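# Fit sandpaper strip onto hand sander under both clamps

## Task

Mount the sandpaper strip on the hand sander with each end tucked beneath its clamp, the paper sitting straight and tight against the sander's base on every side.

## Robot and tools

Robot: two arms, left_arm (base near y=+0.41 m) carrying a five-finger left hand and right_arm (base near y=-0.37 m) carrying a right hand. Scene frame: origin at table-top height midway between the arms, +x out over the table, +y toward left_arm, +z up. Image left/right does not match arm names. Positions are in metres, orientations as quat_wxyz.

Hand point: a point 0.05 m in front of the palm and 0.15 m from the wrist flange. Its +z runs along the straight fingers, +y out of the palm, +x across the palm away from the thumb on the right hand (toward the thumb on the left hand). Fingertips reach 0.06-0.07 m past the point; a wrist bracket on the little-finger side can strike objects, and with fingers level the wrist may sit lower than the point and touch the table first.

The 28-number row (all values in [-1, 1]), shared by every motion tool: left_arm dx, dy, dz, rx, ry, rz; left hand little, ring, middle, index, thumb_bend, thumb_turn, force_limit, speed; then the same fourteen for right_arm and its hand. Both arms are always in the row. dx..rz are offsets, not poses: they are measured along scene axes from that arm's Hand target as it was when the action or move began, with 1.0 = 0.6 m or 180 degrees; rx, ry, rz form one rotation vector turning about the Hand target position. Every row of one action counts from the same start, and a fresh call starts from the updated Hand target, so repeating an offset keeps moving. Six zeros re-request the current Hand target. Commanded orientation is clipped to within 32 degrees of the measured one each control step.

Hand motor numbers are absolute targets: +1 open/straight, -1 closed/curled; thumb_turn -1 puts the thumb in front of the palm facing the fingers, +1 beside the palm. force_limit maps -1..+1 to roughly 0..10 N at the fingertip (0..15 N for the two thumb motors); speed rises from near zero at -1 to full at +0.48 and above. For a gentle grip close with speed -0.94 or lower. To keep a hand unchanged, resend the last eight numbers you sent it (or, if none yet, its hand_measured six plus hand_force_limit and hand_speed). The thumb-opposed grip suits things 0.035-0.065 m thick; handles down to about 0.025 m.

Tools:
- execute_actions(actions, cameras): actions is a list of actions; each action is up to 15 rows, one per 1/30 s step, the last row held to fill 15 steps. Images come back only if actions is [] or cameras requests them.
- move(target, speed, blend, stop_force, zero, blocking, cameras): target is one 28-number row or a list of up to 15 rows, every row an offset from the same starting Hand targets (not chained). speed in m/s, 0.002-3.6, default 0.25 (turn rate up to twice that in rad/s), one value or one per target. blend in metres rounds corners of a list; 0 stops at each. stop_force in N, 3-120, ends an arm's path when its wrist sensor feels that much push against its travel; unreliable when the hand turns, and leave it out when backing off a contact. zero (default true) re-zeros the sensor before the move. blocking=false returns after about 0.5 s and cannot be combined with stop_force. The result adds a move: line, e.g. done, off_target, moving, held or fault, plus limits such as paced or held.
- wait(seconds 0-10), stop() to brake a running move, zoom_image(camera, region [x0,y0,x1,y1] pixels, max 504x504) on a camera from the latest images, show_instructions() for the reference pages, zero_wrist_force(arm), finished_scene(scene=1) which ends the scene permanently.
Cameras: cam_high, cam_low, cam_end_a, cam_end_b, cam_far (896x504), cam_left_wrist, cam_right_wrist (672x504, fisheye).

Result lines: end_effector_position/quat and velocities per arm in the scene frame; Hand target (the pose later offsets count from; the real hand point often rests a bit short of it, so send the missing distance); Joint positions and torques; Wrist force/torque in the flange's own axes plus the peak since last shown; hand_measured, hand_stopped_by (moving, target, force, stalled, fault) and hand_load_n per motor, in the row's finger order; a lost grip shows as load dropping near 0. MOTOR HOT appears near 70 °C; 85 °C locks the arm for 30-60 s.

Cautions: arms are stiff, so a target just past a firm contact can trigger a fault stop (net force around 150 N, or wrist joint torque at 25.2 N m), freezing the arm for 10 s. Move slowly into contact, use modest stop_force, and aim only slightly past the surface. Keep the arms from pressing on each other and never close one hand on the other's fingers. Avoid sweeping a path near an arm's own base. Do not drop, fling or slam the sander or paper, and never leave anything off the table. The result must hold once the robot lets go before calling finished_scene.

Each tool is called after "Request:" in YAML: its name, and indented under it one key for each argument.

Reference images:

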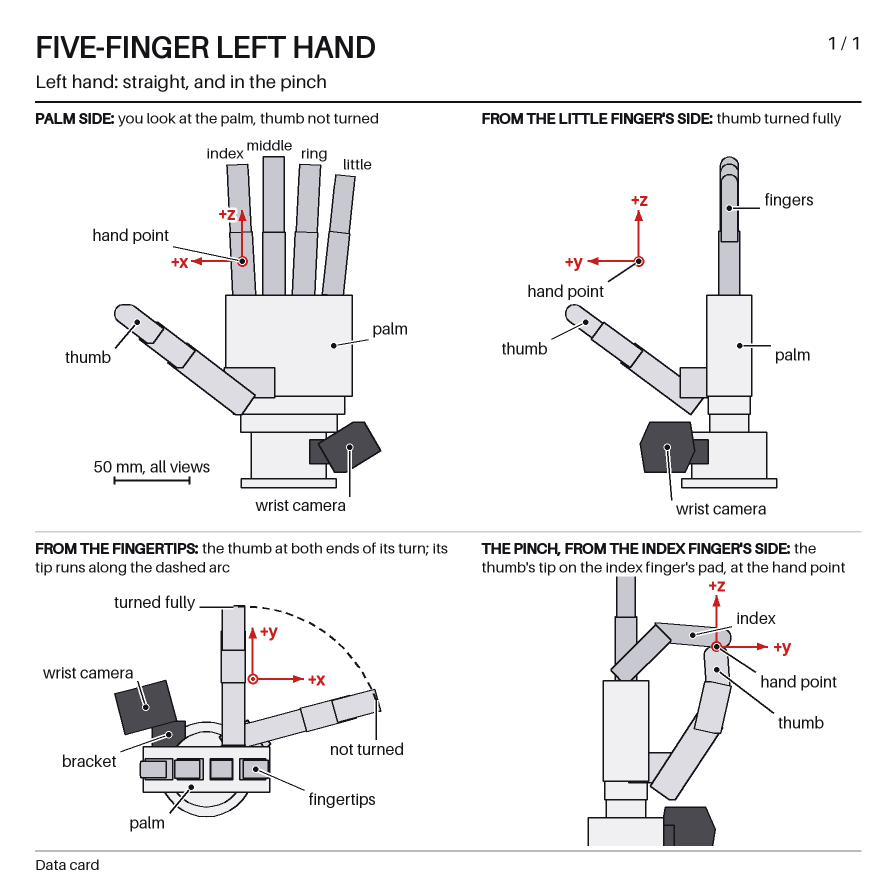

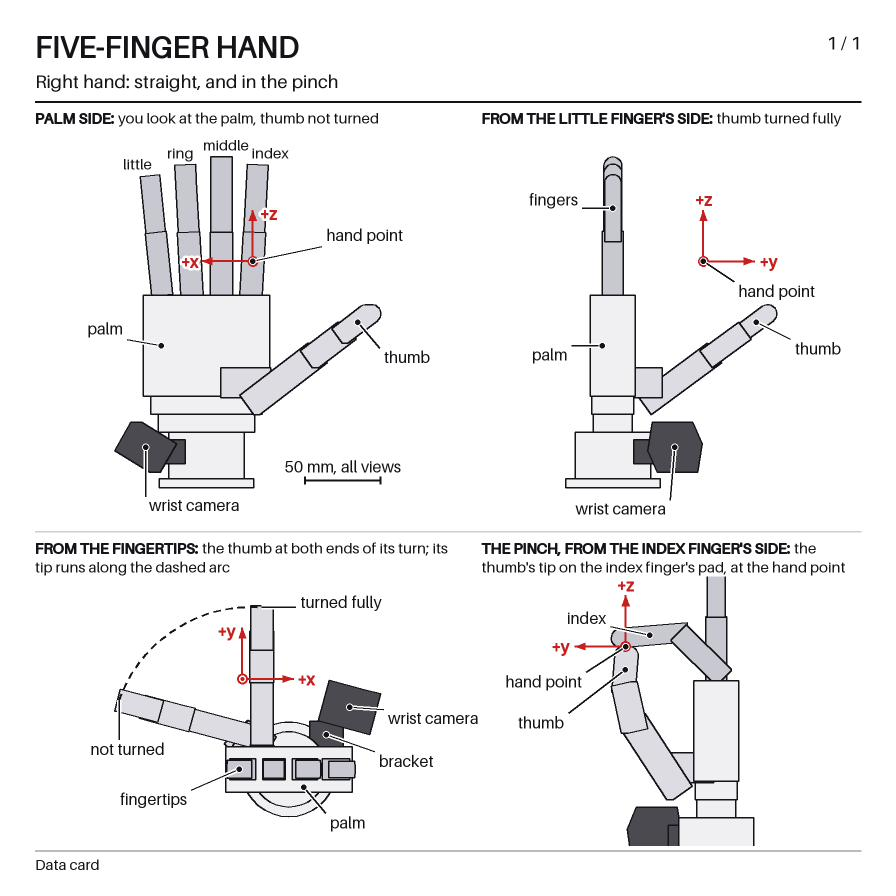

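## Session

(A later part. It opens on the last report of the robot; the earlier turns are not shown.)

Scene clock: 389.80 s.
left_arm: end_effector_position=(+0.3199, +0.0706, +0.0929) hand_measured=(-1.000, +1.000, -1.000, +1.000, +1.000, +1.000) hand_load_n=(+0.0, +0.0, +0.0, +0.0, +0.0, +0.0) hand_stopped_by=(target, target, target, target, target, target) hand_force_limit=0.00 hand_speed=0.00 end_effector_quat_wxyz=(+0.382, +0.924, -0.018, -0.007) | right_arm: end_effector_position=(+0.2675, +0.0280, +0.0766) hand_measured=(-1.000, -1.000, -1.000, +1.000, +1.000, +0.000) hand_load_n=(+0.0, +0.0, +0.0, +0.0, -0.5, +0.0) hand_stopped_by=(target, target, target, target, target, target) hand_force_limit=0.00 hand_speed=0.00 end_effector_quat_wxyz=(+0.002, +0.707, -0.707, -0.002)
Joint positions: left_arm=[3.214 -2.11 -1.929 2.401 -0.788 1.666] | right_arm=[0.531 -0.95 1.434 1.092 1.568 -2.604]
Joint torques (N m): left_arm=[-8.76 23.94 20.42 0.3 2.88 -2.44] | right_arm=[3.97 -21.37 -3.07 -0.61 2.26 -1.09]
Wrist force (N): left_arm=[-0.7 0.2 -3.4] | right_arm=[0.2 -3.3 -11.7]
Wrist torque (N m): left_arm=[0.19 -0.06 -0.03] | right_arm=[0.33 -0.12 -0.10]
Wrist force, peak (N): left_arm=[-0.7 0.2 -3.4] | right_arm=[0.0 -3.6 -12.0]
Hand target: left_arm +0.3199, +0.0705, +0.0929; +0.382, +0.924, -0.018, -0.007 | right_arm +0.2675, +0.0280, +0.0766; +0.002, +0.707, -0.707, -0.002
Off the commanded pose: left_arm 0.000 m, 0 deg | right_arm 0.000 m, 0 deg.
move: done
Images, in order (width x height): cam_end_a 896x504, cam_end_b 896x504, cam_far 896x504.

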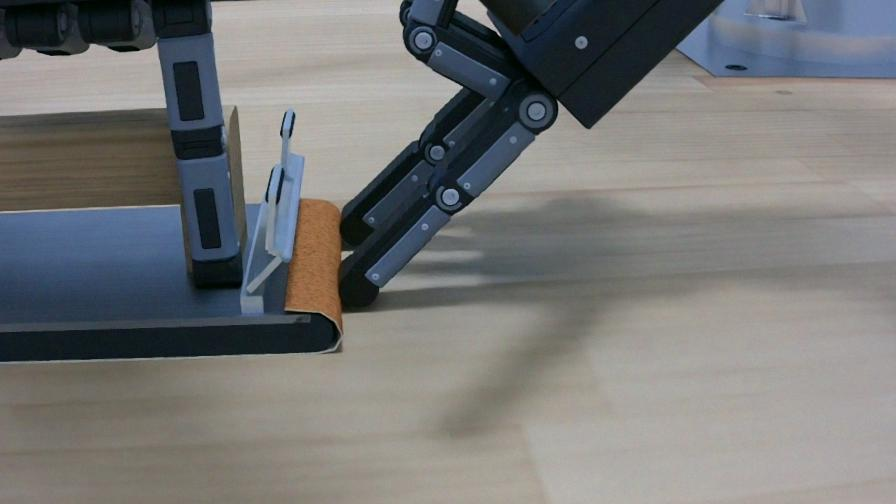

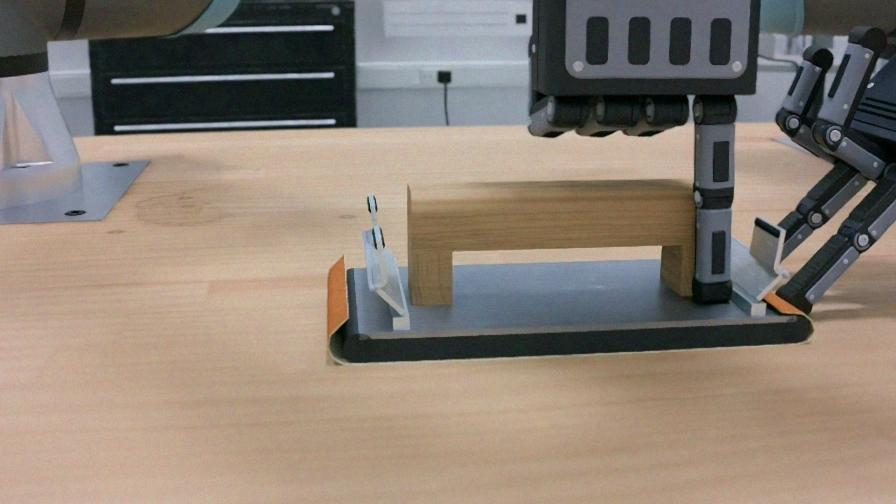

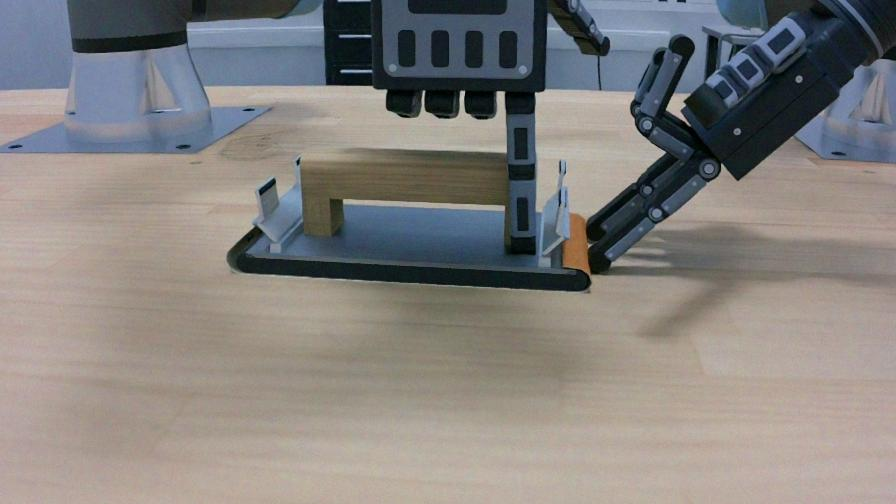

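Request:
move:
  target:
    - [0,-0.0018,0.0002,0,0,0,-1,1,-1,1,1,1,0,0,0,0,0,0,0,0,-1,-1,-1,1,1,0,0,0]
  speed: 0.01
  cameras: ["cam_end_a","cam_end_b","cam_far"]

Request:
zoom_image:
  camera: "cam_end_a"
  region: [240, 150, 420, 370]

Request:
zoom_image:
  camera: "cam_end_b"
  region: [715, 190, 845, 360]

Scene clock: 392.70 s.
left_arm: end_effector_position=(+0.3199, +0.0695, +0.0930) hand_measured=(-1.000, +1.000, -1.000, +1.000, +1.000, +1.000) hand_load_n=(+0.0, +0.0, +0.0, +0.0, +0.0, +0.0) hand_stopped_by=(target, target, target, target, target, target) hand_force_limit=0.00 hand_speed=0.00 end_effector_quat_wxyz=(+0.382, +0.924, -0.018, -0.007) | right_arm: end_effector_position=(+0.2675, +0.0280, +0.0766) hand_measured=(-1.000, -1.000, -1.000, +1.000, +1.000, +0.000) hand_load_n=(+0.0, +0.0, +0.0, +0.0, +0.0, +0.0) hand_stopped_by=(target, target, target, target, target, target) hand_force_limit=0.00 hand_speed=0.00 end_effector_quat_wxyz=(+0.002, +0.707, -0.707, -0.002)
Joint positions: left_arm=[3.211 -2.11 -1.927 2.402 -0.788 1.661] | right_arm=[0.531 -0.95 1.434 1.092 1.568 -2.604]
Joint torques (N m): left_arm=[-10.05 45.15 19.54 0.77 3.24 -2.36] | right_arm=[2.52 -20.91 -3.33 -0.36 2.26 -1.1]
Wrist force (N): left_arm=[-1.3 -2.5 -8.5] | right_arm=[0.1 -3.4 -11.3]
Wrist torque (N m): left_arm=[0.53 -0.13 -0.04] | right_arm=[0.32 -0.06 -0.11]
Wrist force, peak (N): left_arm=[-1.5 -2.0 -8.6] | right_arm=[0.0 -3.5 -11.9]
Hand target: left_arm +0.3199, +0.0695, +0.0930; +0.382, +0.924, -0.018, -0.007 | right_arm +0.2675, +0.0280, +0.0766; +0.002, +0.707, -0.707, -0.002
Off the commanded pose: left_arm 0.000 m, 0 deg | right_arm 0.000 m, 0 deg.
move: done
Images, in order (width x height): cam_end_a 896x504, cam_end_b 896x504, cam_far 896x504.

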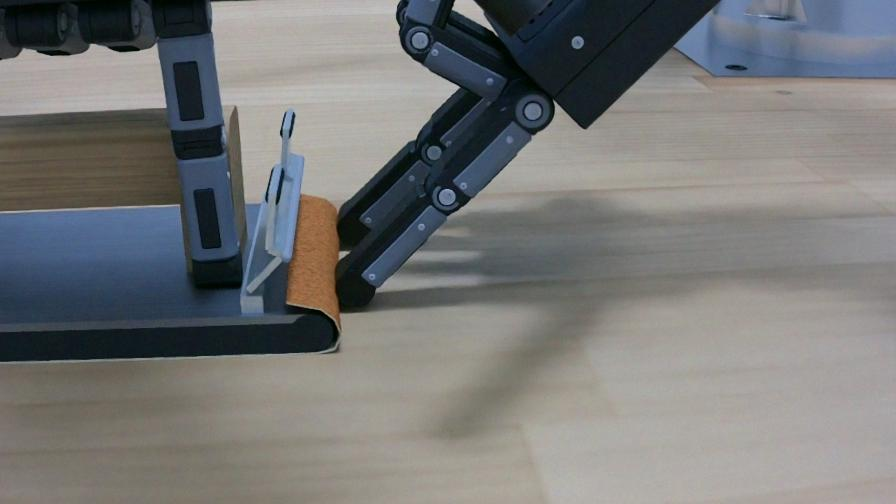

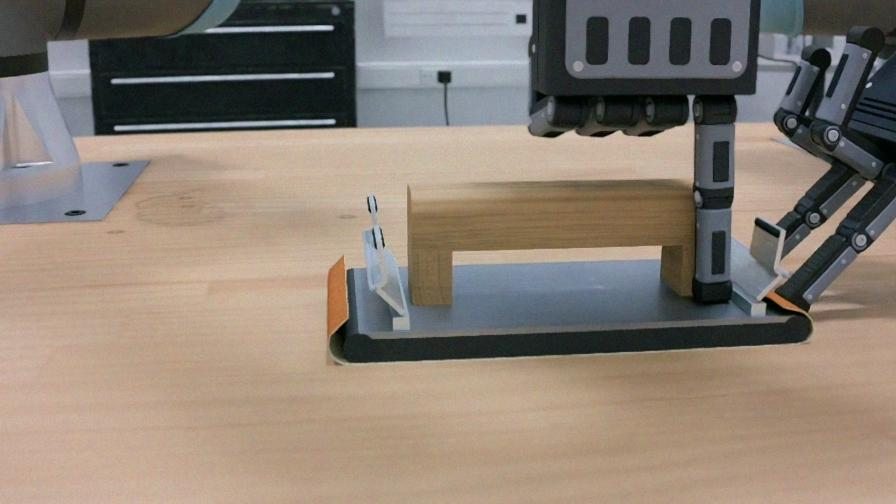

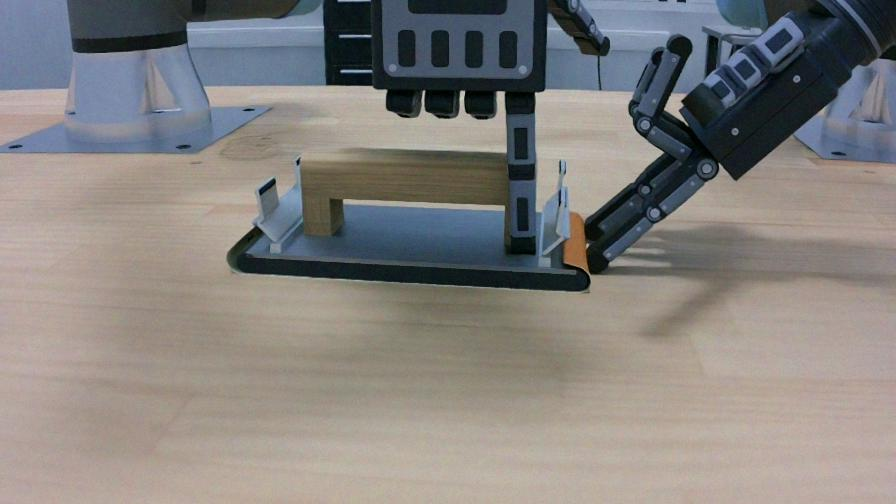

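Scaled by 2.291 from the camera's 896x504 image, which has a finer 1280x720 frame.

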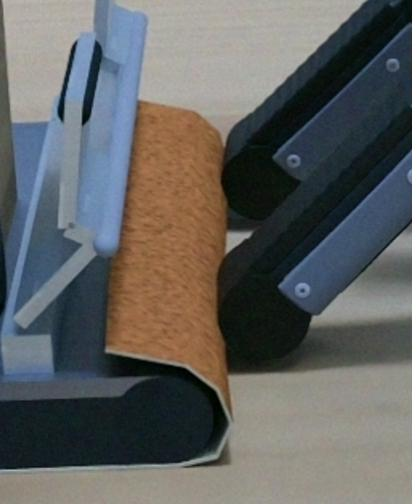

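Scaled by 2.965 from the camera's 896x504 image, which has a finer 1280x720 frame.

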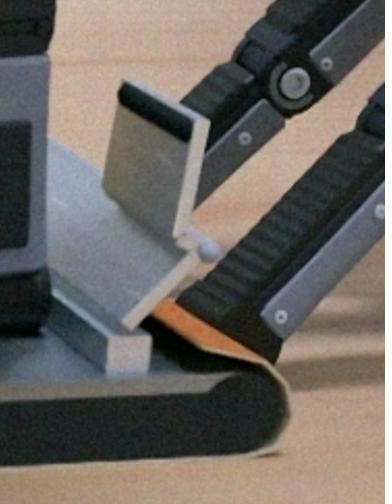

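Request:
move:
  target:
    - [0,-0.002,0.0048,0,0,0,-1,1,-1,1,1,1,0,0,0,0,0,0,0,0,-1,-1,-1,1,1,0,0,0]
  speed: 0.01
  cameras: ["cam_end_a","cam_end_b"]

Request:
zoom_image:
  camera: "cam_end_a"
  region: [240, 150, 420, 370]

Request:
zoom_image:
  camera: "cam_end_b"
  region: [715, 190, 845, 360]

Scene clock: 398.33 s.
left_arm: end_effector_position=(+0.3199, +0.0683, +0.0959) hand_measured=(-1.000, +1.000, -1.000, +1.000, +1.000, +1.000) hand_load_n=(+0.0, +0.5, -0.5, +1.0, +0.0, +0.0) hand_stopped_by=(target, target, target, target, target, target) hand_force_limit=0.00 hand_speed=0.00 end_effector_quat_wxyz=(+0.382, +0.924, -0.018, -0.007) | right_arm: end_effector_position=(+0.2675, +0.0280, +0.0766) hand_measured=(-1.000, -1.000, -1.000, +1.000, +1.000, +0.000) hand_load_n=(+0.5, +0.0, +0.0, +0.0, +0.0, +0.0) hand_stopped_by=(target, target, target, target, target, target) hand_force_limit=0.00 hand_speed=0.00 end_effector_quat_wxyz=(+0.002, +0.707, -0.707, -0.002)
Joint positions: left_arm=[3.208 -2.104 -1.925 2.398 -0.788 1.657] | right_arm=[0.531 -0.95 1.434 1.092 1.568 -2.604]
Joint torques (N m): left_arm=[-12.07 45.63 19.93 -5.48 5.66 -2.19] | right_arm=[1.37 -21.94 -4.32 -0.5 2.02 -1.1]
Wrist force (N): left_arm=[-0.9 -10.7 -6.2] | right_arm=[2.5 -3.0 -12.4]
Wrist torque (N m): left_arm=[0.76 -0.06 0.08] | right_arm=[0.40 0.12 0.04]
Wrist force, peak (N): left_arm=[-0.9 -11.1 -6.5] | right_arm=[2.6 -3.4 -12.4]
Hand target: left_arm +0.3199, +0.0683, +0.0959; +0.382, +0.924, -0.018, -0.007 | right_arm +0.2675, +0.0280, +0.0766; +0.002, +0.707, -0.707, -0.002
Off the commanded pose: left_arm 0.000 m, 0 deg | right_arm 0.000 m, 0 deg.
move: done
Images, in order (width x height): cam_end_a 896x504, cam_end_b 896x504.

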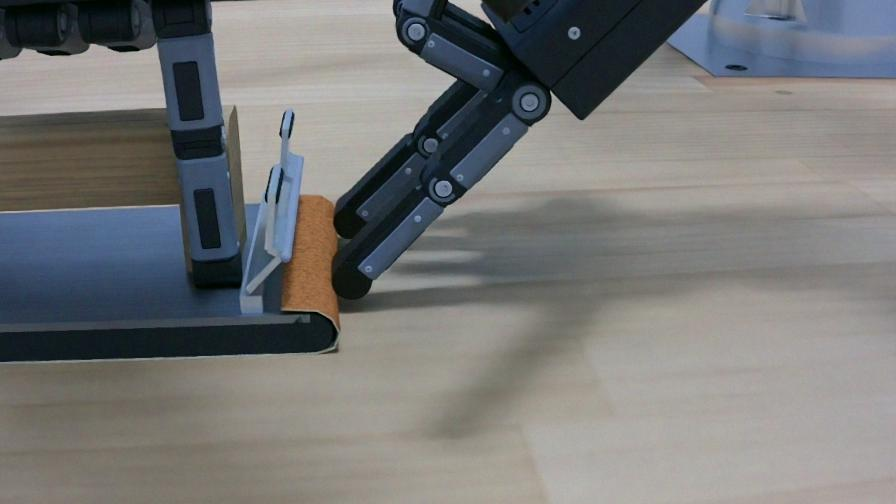

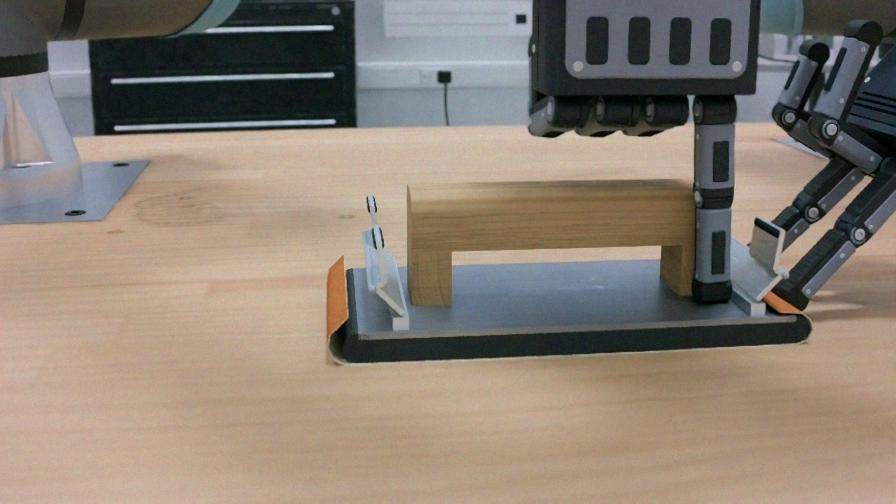

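Scaled by 2.291 from the camera's 896x504 image, which has a finer 1280x720 frame.

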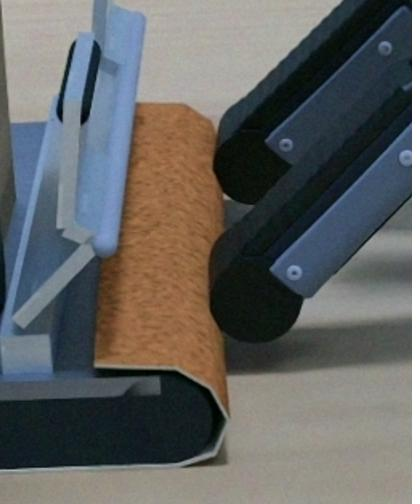

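Scaled by 2.965 from the camera's 896x504 image, which has a finer 1280x720 frame.

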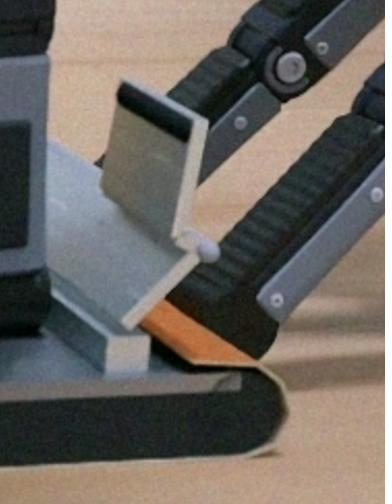

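Request:
move:
  target:
    - [0,0.0007,0,0,0,0,-1,1,-1,1,1,1,0,0,0,0,0,0,0,0,-1,-1,-1,1,1,-0.7,0,0]
    - [0,0.0007,0,0,0,0,-1,1,-1,1,1,1,0,0,0,0,0.0275,0,0,0,-1,-1,-1,1,1,-0.7,0,0]
  speed: 0.02
  cameras: ["cam_end_a","cam_end_b","cam_far"]

Request:
zoom_image:
  camera: "cam_end_a"
  region: [240, 150, 420, 370]

Scene clock: 414.03 s.
left_arm: end_effector_position=(+0.3199, +0.0687, +0.0959) hand_measured=(-1.000, +1.000, -1.000, +1.000, +1.000, +1.000) hand_load_n=(+0.0, +0.0, +0.0, +0.0, +0.0, +0.0) hand_stopped_by=(target, target, target, target, target, target) hand_force_limit=0.00 hand_speed=0.00 end_effector_quat_wxyz=(+0.382, +0.924, -0.018, -0.007) | right_arm: end_effector_position=(+0.2675, +0.0280, +0.0931) hand_measured=(-1.000, -1.000, -1.000, +1.000, +1.000, -0.700) hand_load_n=(+0.0, +0.0, +0.0, +0.0, +0.0, +0.0) hand_stopped_by=(target, target, target, target, target, target) hand_force_limit=0.00 hand_speed=0.00 end_effector_quat_wxyz=(+0.002, +0.707, -0.707, -0.002)
Joint positions: left_arm=[3.209 -2.104 -1.925 2.397 -0.788 1.658] | right_arm=[0.531 -0.968 1.417 1.127 1.568 -2.604]
Joint torques (N m): left_arm=[7.2 44.82 -0.15 -4.26 -0.04 2.52] | right_arm=[-0.5 -51.36 -25.58 3.85 -1.07 -0.81]
Wrist force (N): left_arm=[-0.5 -0.9 -1.8] | right_arm=[-0.2 -3.2 2.6]
Wrist torque (N m): left_arm=[0.15 0.02 -0.13] | right_arm=[-0.51 -0.09 -0.11]
Wrist force, peak (N): left_arm=[-1.0 -11.1 -6.7] | right_arm=[2.9 -3.2 -12.5]
Hand target: left_arm +0.3199, +0.0687, +0.0959; +0.382, +0.924, -0.018, -0.007 | right_arm +0.2675, +0.0280, +0.0931; +0.002, +0.707, -0.707, -0.002
Off the commanded pose: left_arm 0.000 m, 0 deg | right_arm 0.000 m, 0 deg.
move: done
Images, in order (width x height): cam_end_a 896x504, cam_end_b 896x504, cam_far 896x504.

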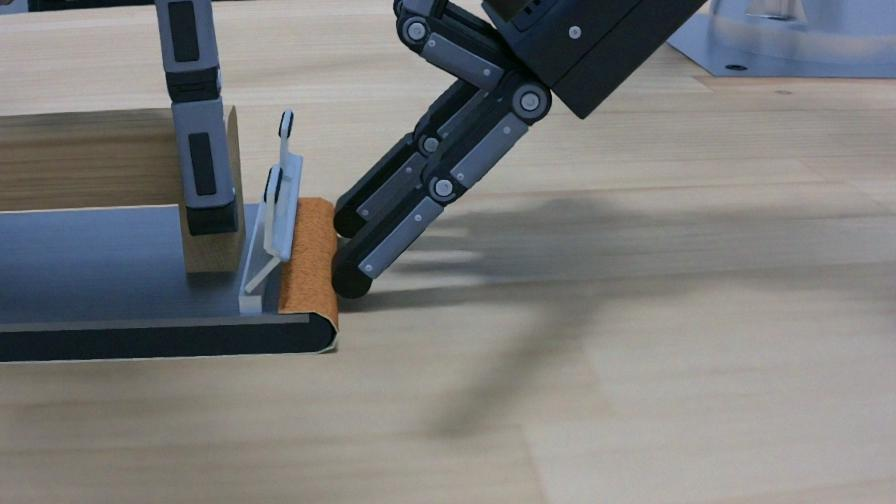

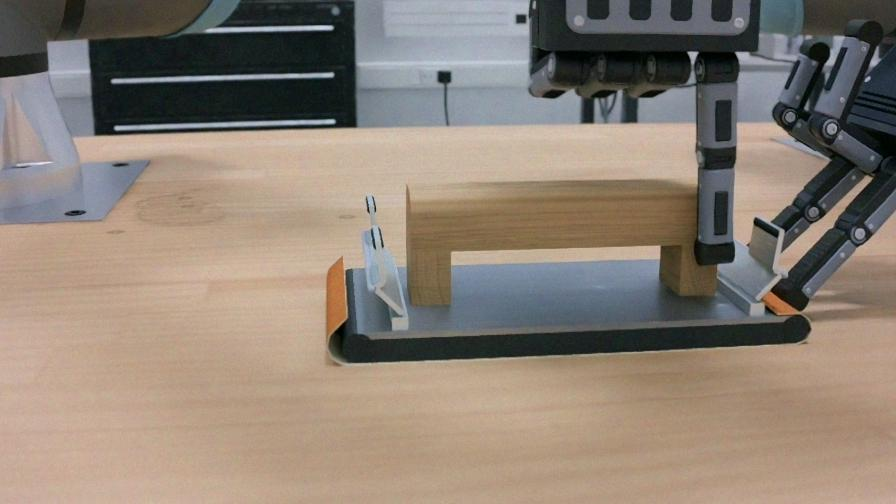

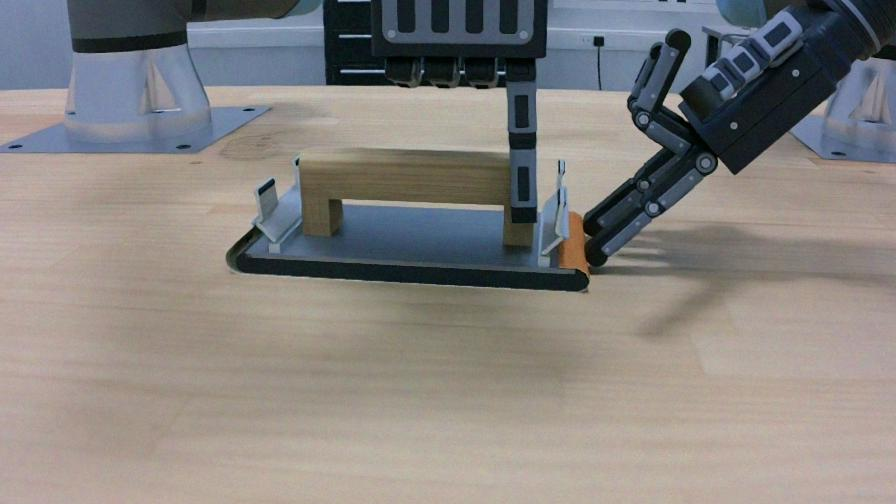

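Scaled by 2.291 from the camera's 896x504 image, which has a finer 1280x720 frame.

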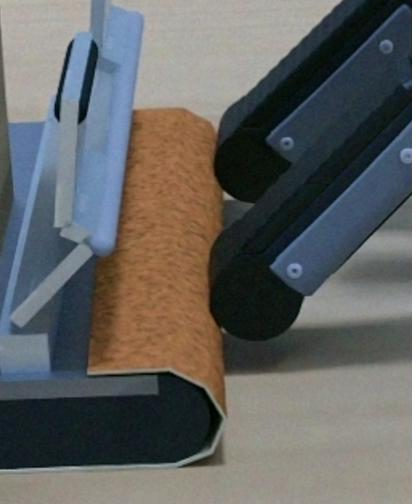

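Request:
move:
  target:
    - [0,0,0,0,0,0,-1,1,-1,1,1,1,0,0,0.0017,0.0217,0.0017,0,0,0,-1,-1,-1,1,1,-0.7,0,0]
  speed: 0.015
  stop_force: 4
  cameras: ["cam_end_a","cam_end_b","cam_far"]

Request:
zoom_image:
  camera: "cam_end_b"
  region: [680, 180, 850, 360]

Scene clock: 418.67 s.
left_arm: end_effector_position=(+0.3199, +0.0687, +0.0959) hand_measured=(-1.000, +1.000, -1.000, +1.000, +1.000, +1.000) hand_load_n=(+0.0, +0.0, +0.0, +0.0, +0.0, +0.0) hand_stopped_by=(target, target, target, target, target, target) hand_force_limit=0.00 hand_speed=0.00 end_effector_quat_wxyz=(+0.382, +0.924, -0.018, -0.007) | right_arm: end_effector_position=(+0.2683, +0.0378, +0.0939) hand_measured=(-1.000, -1.000, -1.000, +1.000, +1.000, -0.700) hand_load_n=(+0.0, +0.5, +0.0, +0.0, +0.0, +0.0) hand_stopped_by=(target, target, target, target, target, target) hand_force_limit=0.00 hand_speed=0.00 end_effector_quat_wxyz=(+0.002, +0.707, -0.707, -0.002)
Joint positions: left_arm=[3.209 -2.104 -1.925 2.397 -0.788 1.658] | right_arm=[0.547 -0.952 1.387 1.14 1.568 -2.588]
Joint torques (N m): left_arm=[4.55 37.43 0.74 -1.94 2.78 0.56] | right_arm=[-7.89 -52.43 -7.21 0.51 -2.75 -1.61]
Wrist force (N): left_arm=[-0.7 -1.6 -2.9] | right_arm=[0.9 -4.1 2.5]
Wrist torque (N m): left_arm=[0.25 -0.06 -0.14] | right_arm=[-0.53 -0.02 0.11]
Wrist force, peak (N): left_arm=[-1.2 -3.7 -4.5] | right_arm=[5.6 -4.0 3.5]
Hand target: left_arm +0.3199, +0.0687, +0.0959; +0.382, +0.924, -0.018, -0.007 | right_arm +0.2683, +0.0378, +0.0939; +0.002, +0.707, -0.707, -0.002 (not the last commanded pose)
Off the commanded pose: left_arm 0.000 m, 0 deg | right_arm 0.003 m, 0 deg.
move: contact (right_arm)
Images, in order (width x height): cam_end_a 896x504, cam_end_b 896x504, cam_far 896x504.

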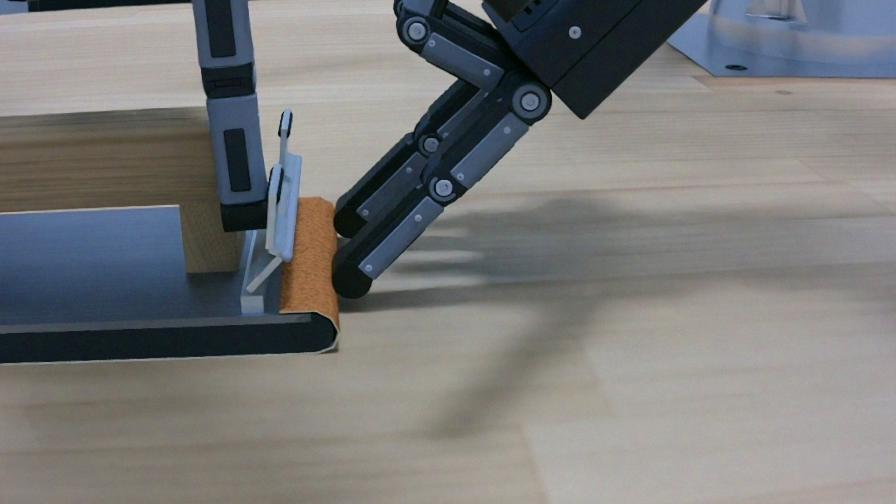

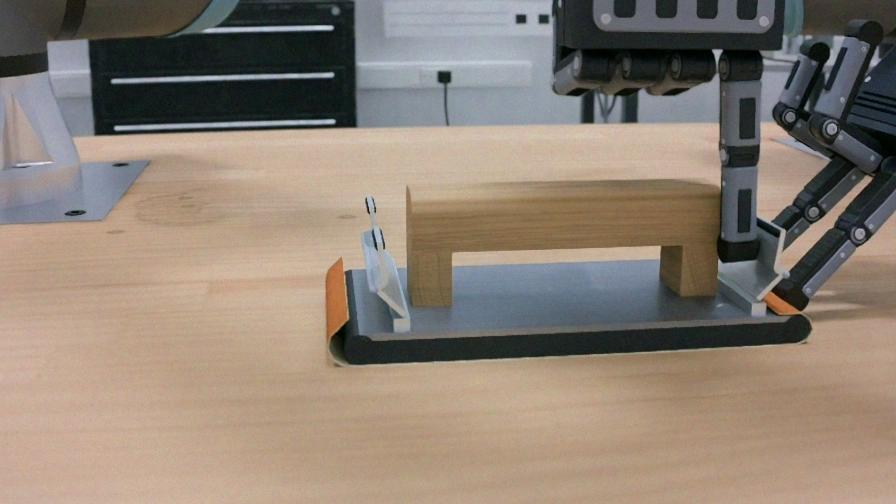

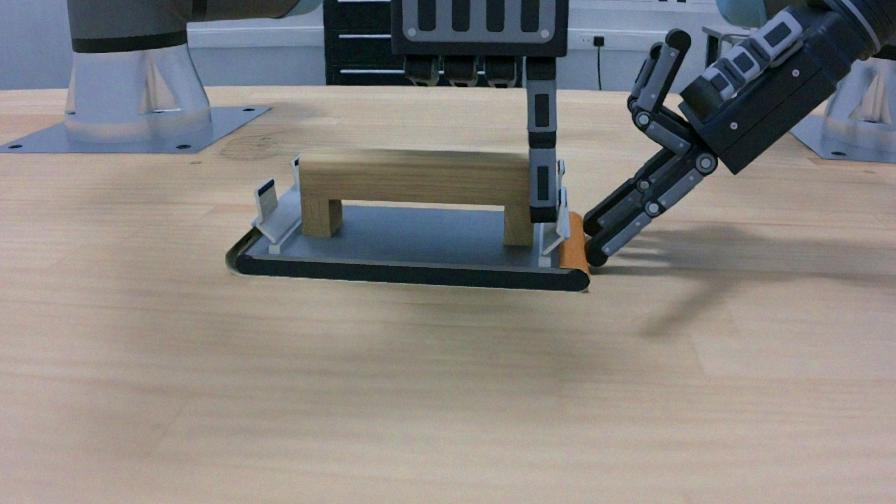

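Scaled by 2.800 from the camera's 896x504 image, which has a finer 1280x720 frame.

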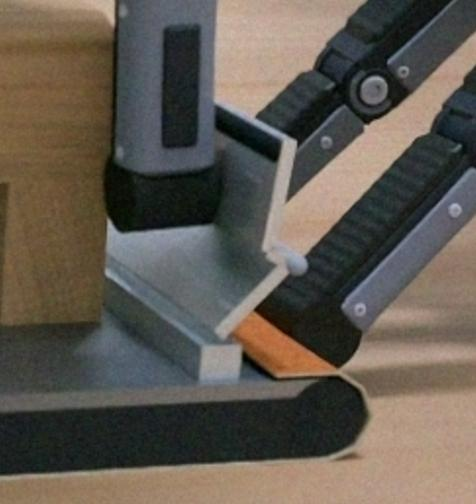

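Request:
move:
  target:
    - [0,0,0,0,0,0,-1,1,-1,1,1,1,0,0,0,0.0083,-0.006,0,0,0,-1,-1,-1,1,1,-0.7,0,0]
  speed: 0.01
  stop_force: 12
  cameras: ["cam_end_a","cam_end_b","cam_far"]

Request:
zoom_image:
  camera: "cam_end_b"
  region: [680, 180, 850, 360]

Request:
zoom_image:
  camera: "cam_end_a"
  region: [240, 150, 420, 370]

Scene clock: 425.17 s.
left_arm: end_effector_position=(+0.3199, +0.0687, +0.0959) hand_measured=(-1.000, +1.000, -1.000, +1.000, +1.000, +1.000) hand_load_n=(+0.0, +0.0, +0.0, +0.0, +0.0, +0.0) hand_stopped_by=(target, target, target, target, target, target) hand_force_limit=0.00 hand_speed=0.00 end_effector_quat_wxyz=(+0.382, +0.924, -0.018, -0.007) | right_arm: end_effector_position=(+0.2683, +0.0428, +0.0903) hand_measured=(-1.000, -1.000, -1.000, +1.000, +1.000, -0.700) hand_load_n=(+0.0, +0.0, +0.0, +0.0, +0.0, +0.0) hand_stopped_by=(target, target, target, target, target, target) hand_force_limit=0.00 hand_speed=0.00 end_effector_quat_wxyz=(+0.002, +0.707, -0.707, -0.002)
Joint positions: left_arm=[3.209 -2.104 -1.925 2.397 -0.788 1.658] | right_arm=[0.556 -0.94 1.377 1.138 1.568 -2.58]
Joint torques (N m): left_arm=[-3.38 30.03 1.66 -1.87 0.25 -1.42] | right_arm=[10.05 -29.32 -26.29 0.63 -0.55 1.29]
Wrist force (N): left_arm=[-0.4 0.1 -0.6] | right_arm=[-0.4 -3.8 2.6]
Wrist torque (N m): left_arm=[0.08 0.03 -0.14] | right_arm=[-0.60 -0.07 -0.17]
Wrist force, peak (N): left_arm=[-2.0 -5.4 -5.7] | right_arm=[9.2 -4.4 -1.0]
Hand target: left_arm +0.3199, +0.0687, +0.0959; +0.382, +0.924, -0.018, -0.007 | right_arm +0.2683, +0.0428, +0.0903; +0.002, +0.707, -0.707, -0.002
Off the commanded pose: left_arm 0.000 m, 0 deg | right_arm 0.000 m, 0 deg.
move: done
Images, in order (width x height): cam_end_a 896x504, cam_end_b 896x504, cam_far 896x504.

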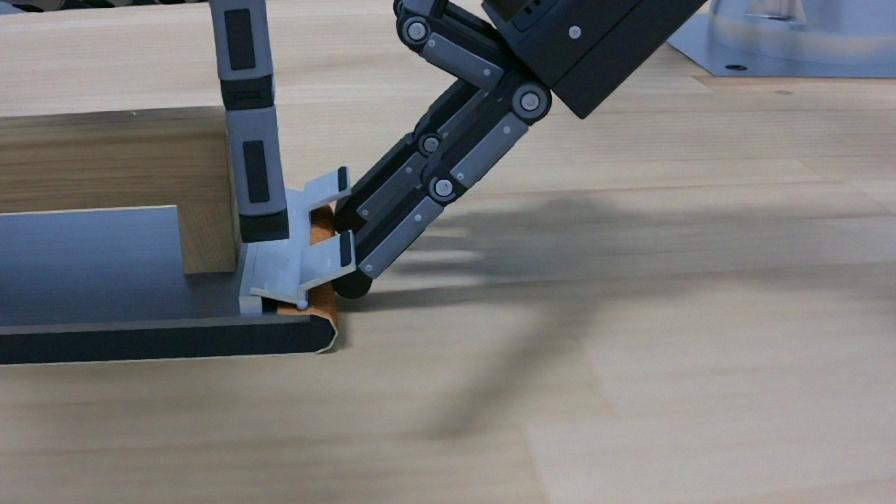

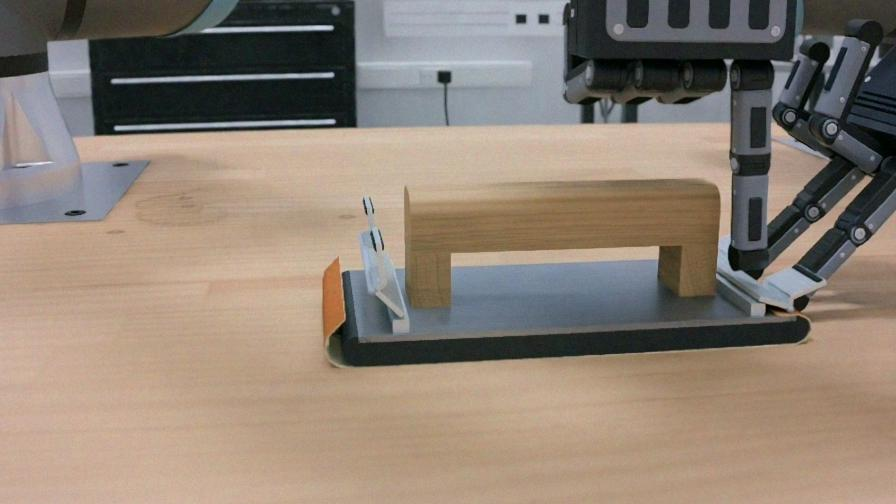

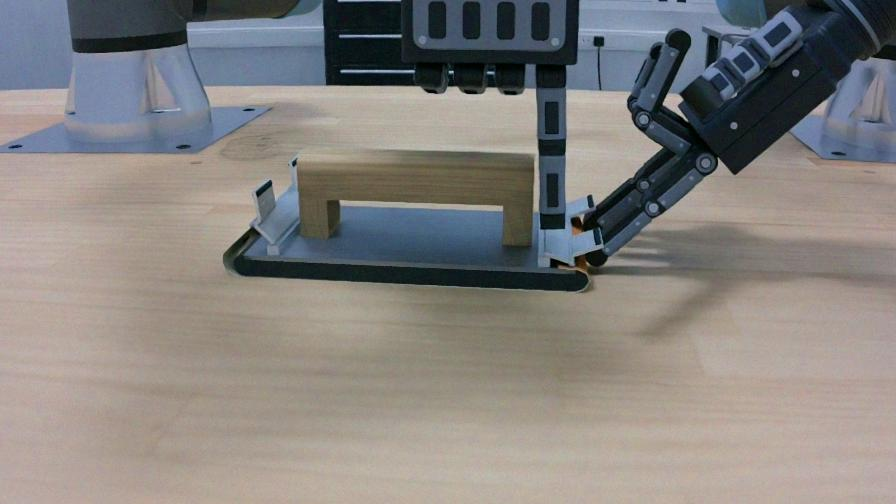

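Scaled by 2.800 from the camera's 896x504 image, which has a finer 1280x720 frame.

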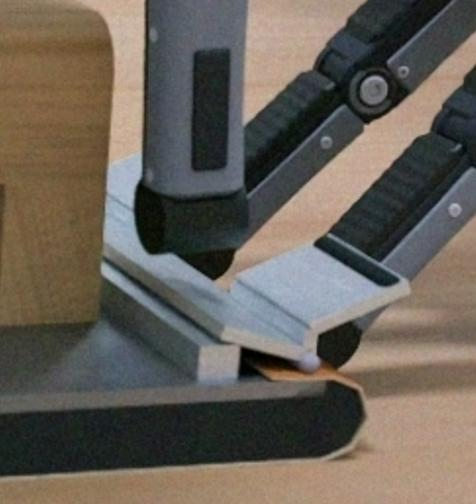

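Scaled by 2.291 from the camera's 896x504 image, which has a finer 1280x720 frame.

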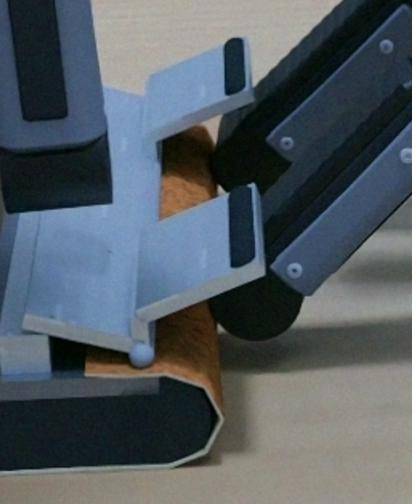

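Request:
move:
  target:
    - [0,0.05,0,0,0,0,-1,1,-1,1,1,1,0,0,0,0,0,0,0,0,-1,-1,-1,1,1,-0.7,0,0]
    - [0,0.1,0.05,0,0,0,-1,1,-1,1,1,1,0,0,0,-0.01,0.06,0,0,0,-1,-1,-1,1,1,-0.7,0,0]
  speed: [0.04,0.12]
  blend: 0.002
  cameras: ["cam_end_a","cam_end_b","cam_far","cam_left_wrist"]

Request:
zoom_image:
  camera: "cam_end_b"
  region: [680, 180, 850, 360]

Request:
zoom_image:
  camera: "cam_end_a"
  region: [240, 150, 420, 370]

Request:
zoom_image:
  camera: "cam_far"
  region: [520, 150, 640, 300]

Scene clock: 431.87 s.
left_arm: end_effector_position=(+0.3199, +0.1287, +0.1259) hand_measured=(-1.000, +1.000, -1.000, +1.000, +1.000, +1.000) hand_load_n=(+0.0, +0.0, +0.0, +0.0, -0.5, +0.0) hand_stopped_by=(target, target, target, target, target, target) hand_force_limit=0.00 hand_speed=0.00 end_effector_quat_wxyz=(+0.382, +0.924, -0.018, -0.007) | right_arm: end_effector_position=(+0.2683, +0.0368, +0.1263) hand_measured=(-1.000, -1.000, -1.000, +1.000, +1.000, -0.700) hand_load_n=(+0.0, +0.0, +0.0, +0.0, +0.0, +0.0) hand_stopped_by=(target, target, target, target, target, target) hand_force_limit=0.00 hand_speed=0.00 end_effector_quat_wxyz=(+0.002, +0.707, -0.707, -0.002)
Joint positions: left_arm=[3.377 -2.047 -1.973 2.226 -0.812 1.89] | right_arm=[0.545 -0.984 1.351 1.209 1.568 -2.59]
Joint torques (N m): left_arm=[7.44 44.82 0.03 -5.44 -1.02 2.73] | right_arm=[-8.71 -51.14 -26.82 3.63 2.1 -1.48]
Wrist force (N): left_arm=[-0.5 0.0 -0.5] | right_arm=[-0.4 -3.4 2.5]
Wrist torque (N m): left_arm=[-0.01 0.04 -0.15] | right_arm=[-0.55 -0.04 0.03]
Wrist force, peak (N): left_arm=[-0.9 0.0 -0.8] | right_arm=[-0.1 -3.8 3.4]
Hand target: left_arm +0.3199, +0.1287, +0.1259; +0.382, +0.924, -0.018, -0.007 | right_arm +0.2683, +0.0368, +0.1263; +0.002, +0.707, -0.707, -0.002
Off the commanded pose: left_arm 0.000 m, 0 deg | right_arm 0.000 m, 0 deg.
move: done
camera_calibration:
cam_left_wrist: T_world_to_cam=[[0.301475, 0.642566, -0.70443, -0.0850945], [0.821281, 0.200312, 0.534203, -0.364076], [0.484366, -0.739584, -0.467338, 0.111875], [0, 0, 0, 1]] pos_world=[0.270474, 0.210349, 0.186831]
Images, in order (width x height): cam_end_a 896x504, cam_end_b 896x504, cam_far 896x504, cam_left_wrist 672x504.

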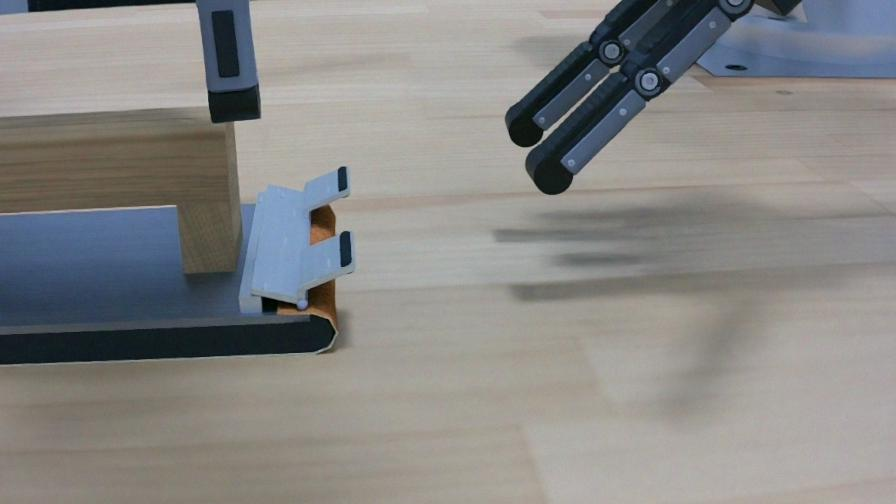

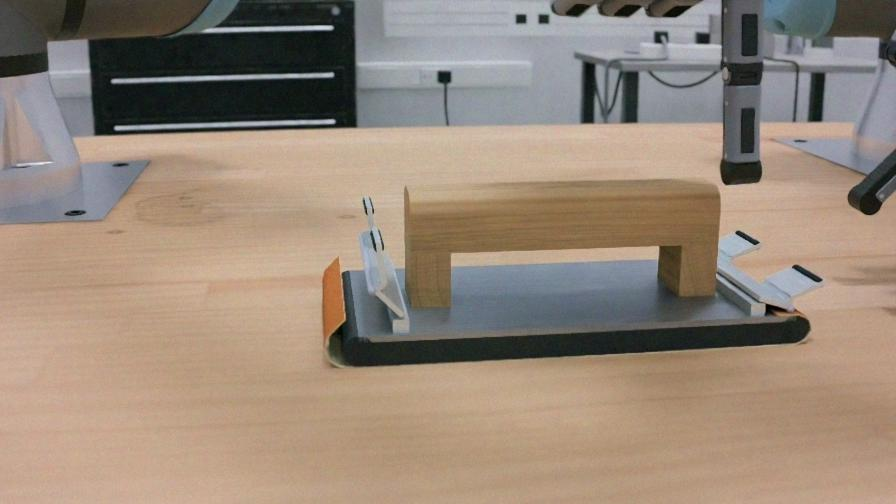

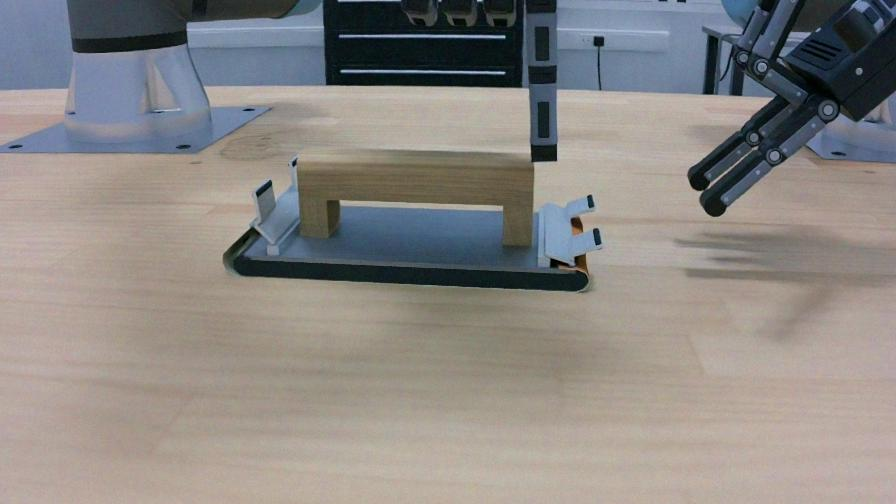

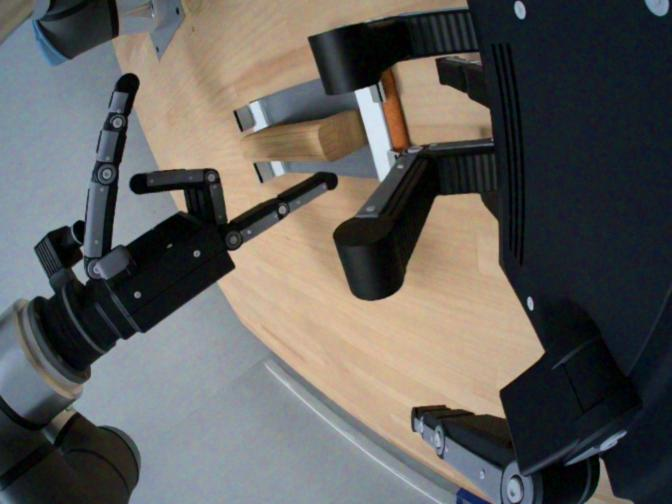

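Scaled by 2.800 from the camera's 896x504 image, which has a finer 1280x720 frame.

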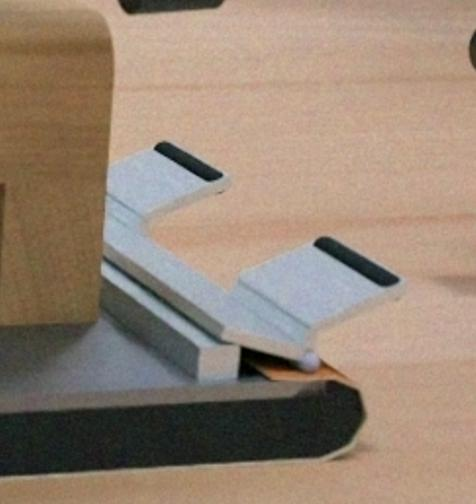

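Scaled by 2.291 from the camera's 896x504 image, which has a finer 1280x720 frame.

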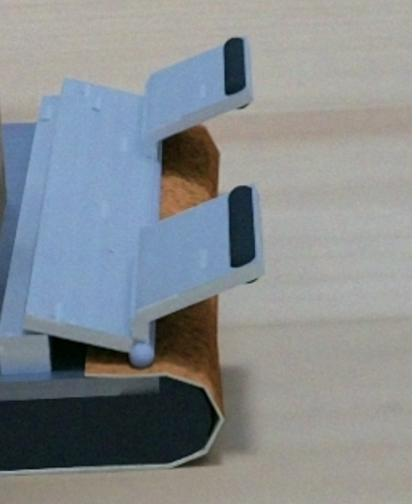

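Scaled by 3.360 from the camera's 896x504 image, which has a finer 1280x720 frame.

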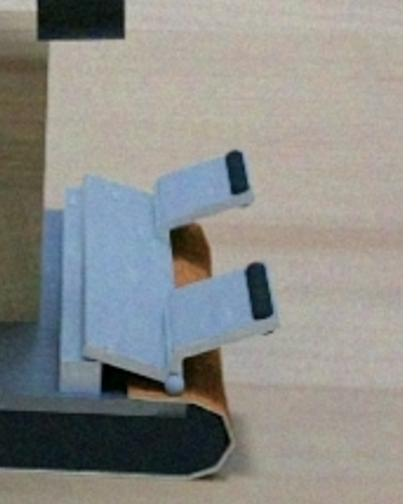

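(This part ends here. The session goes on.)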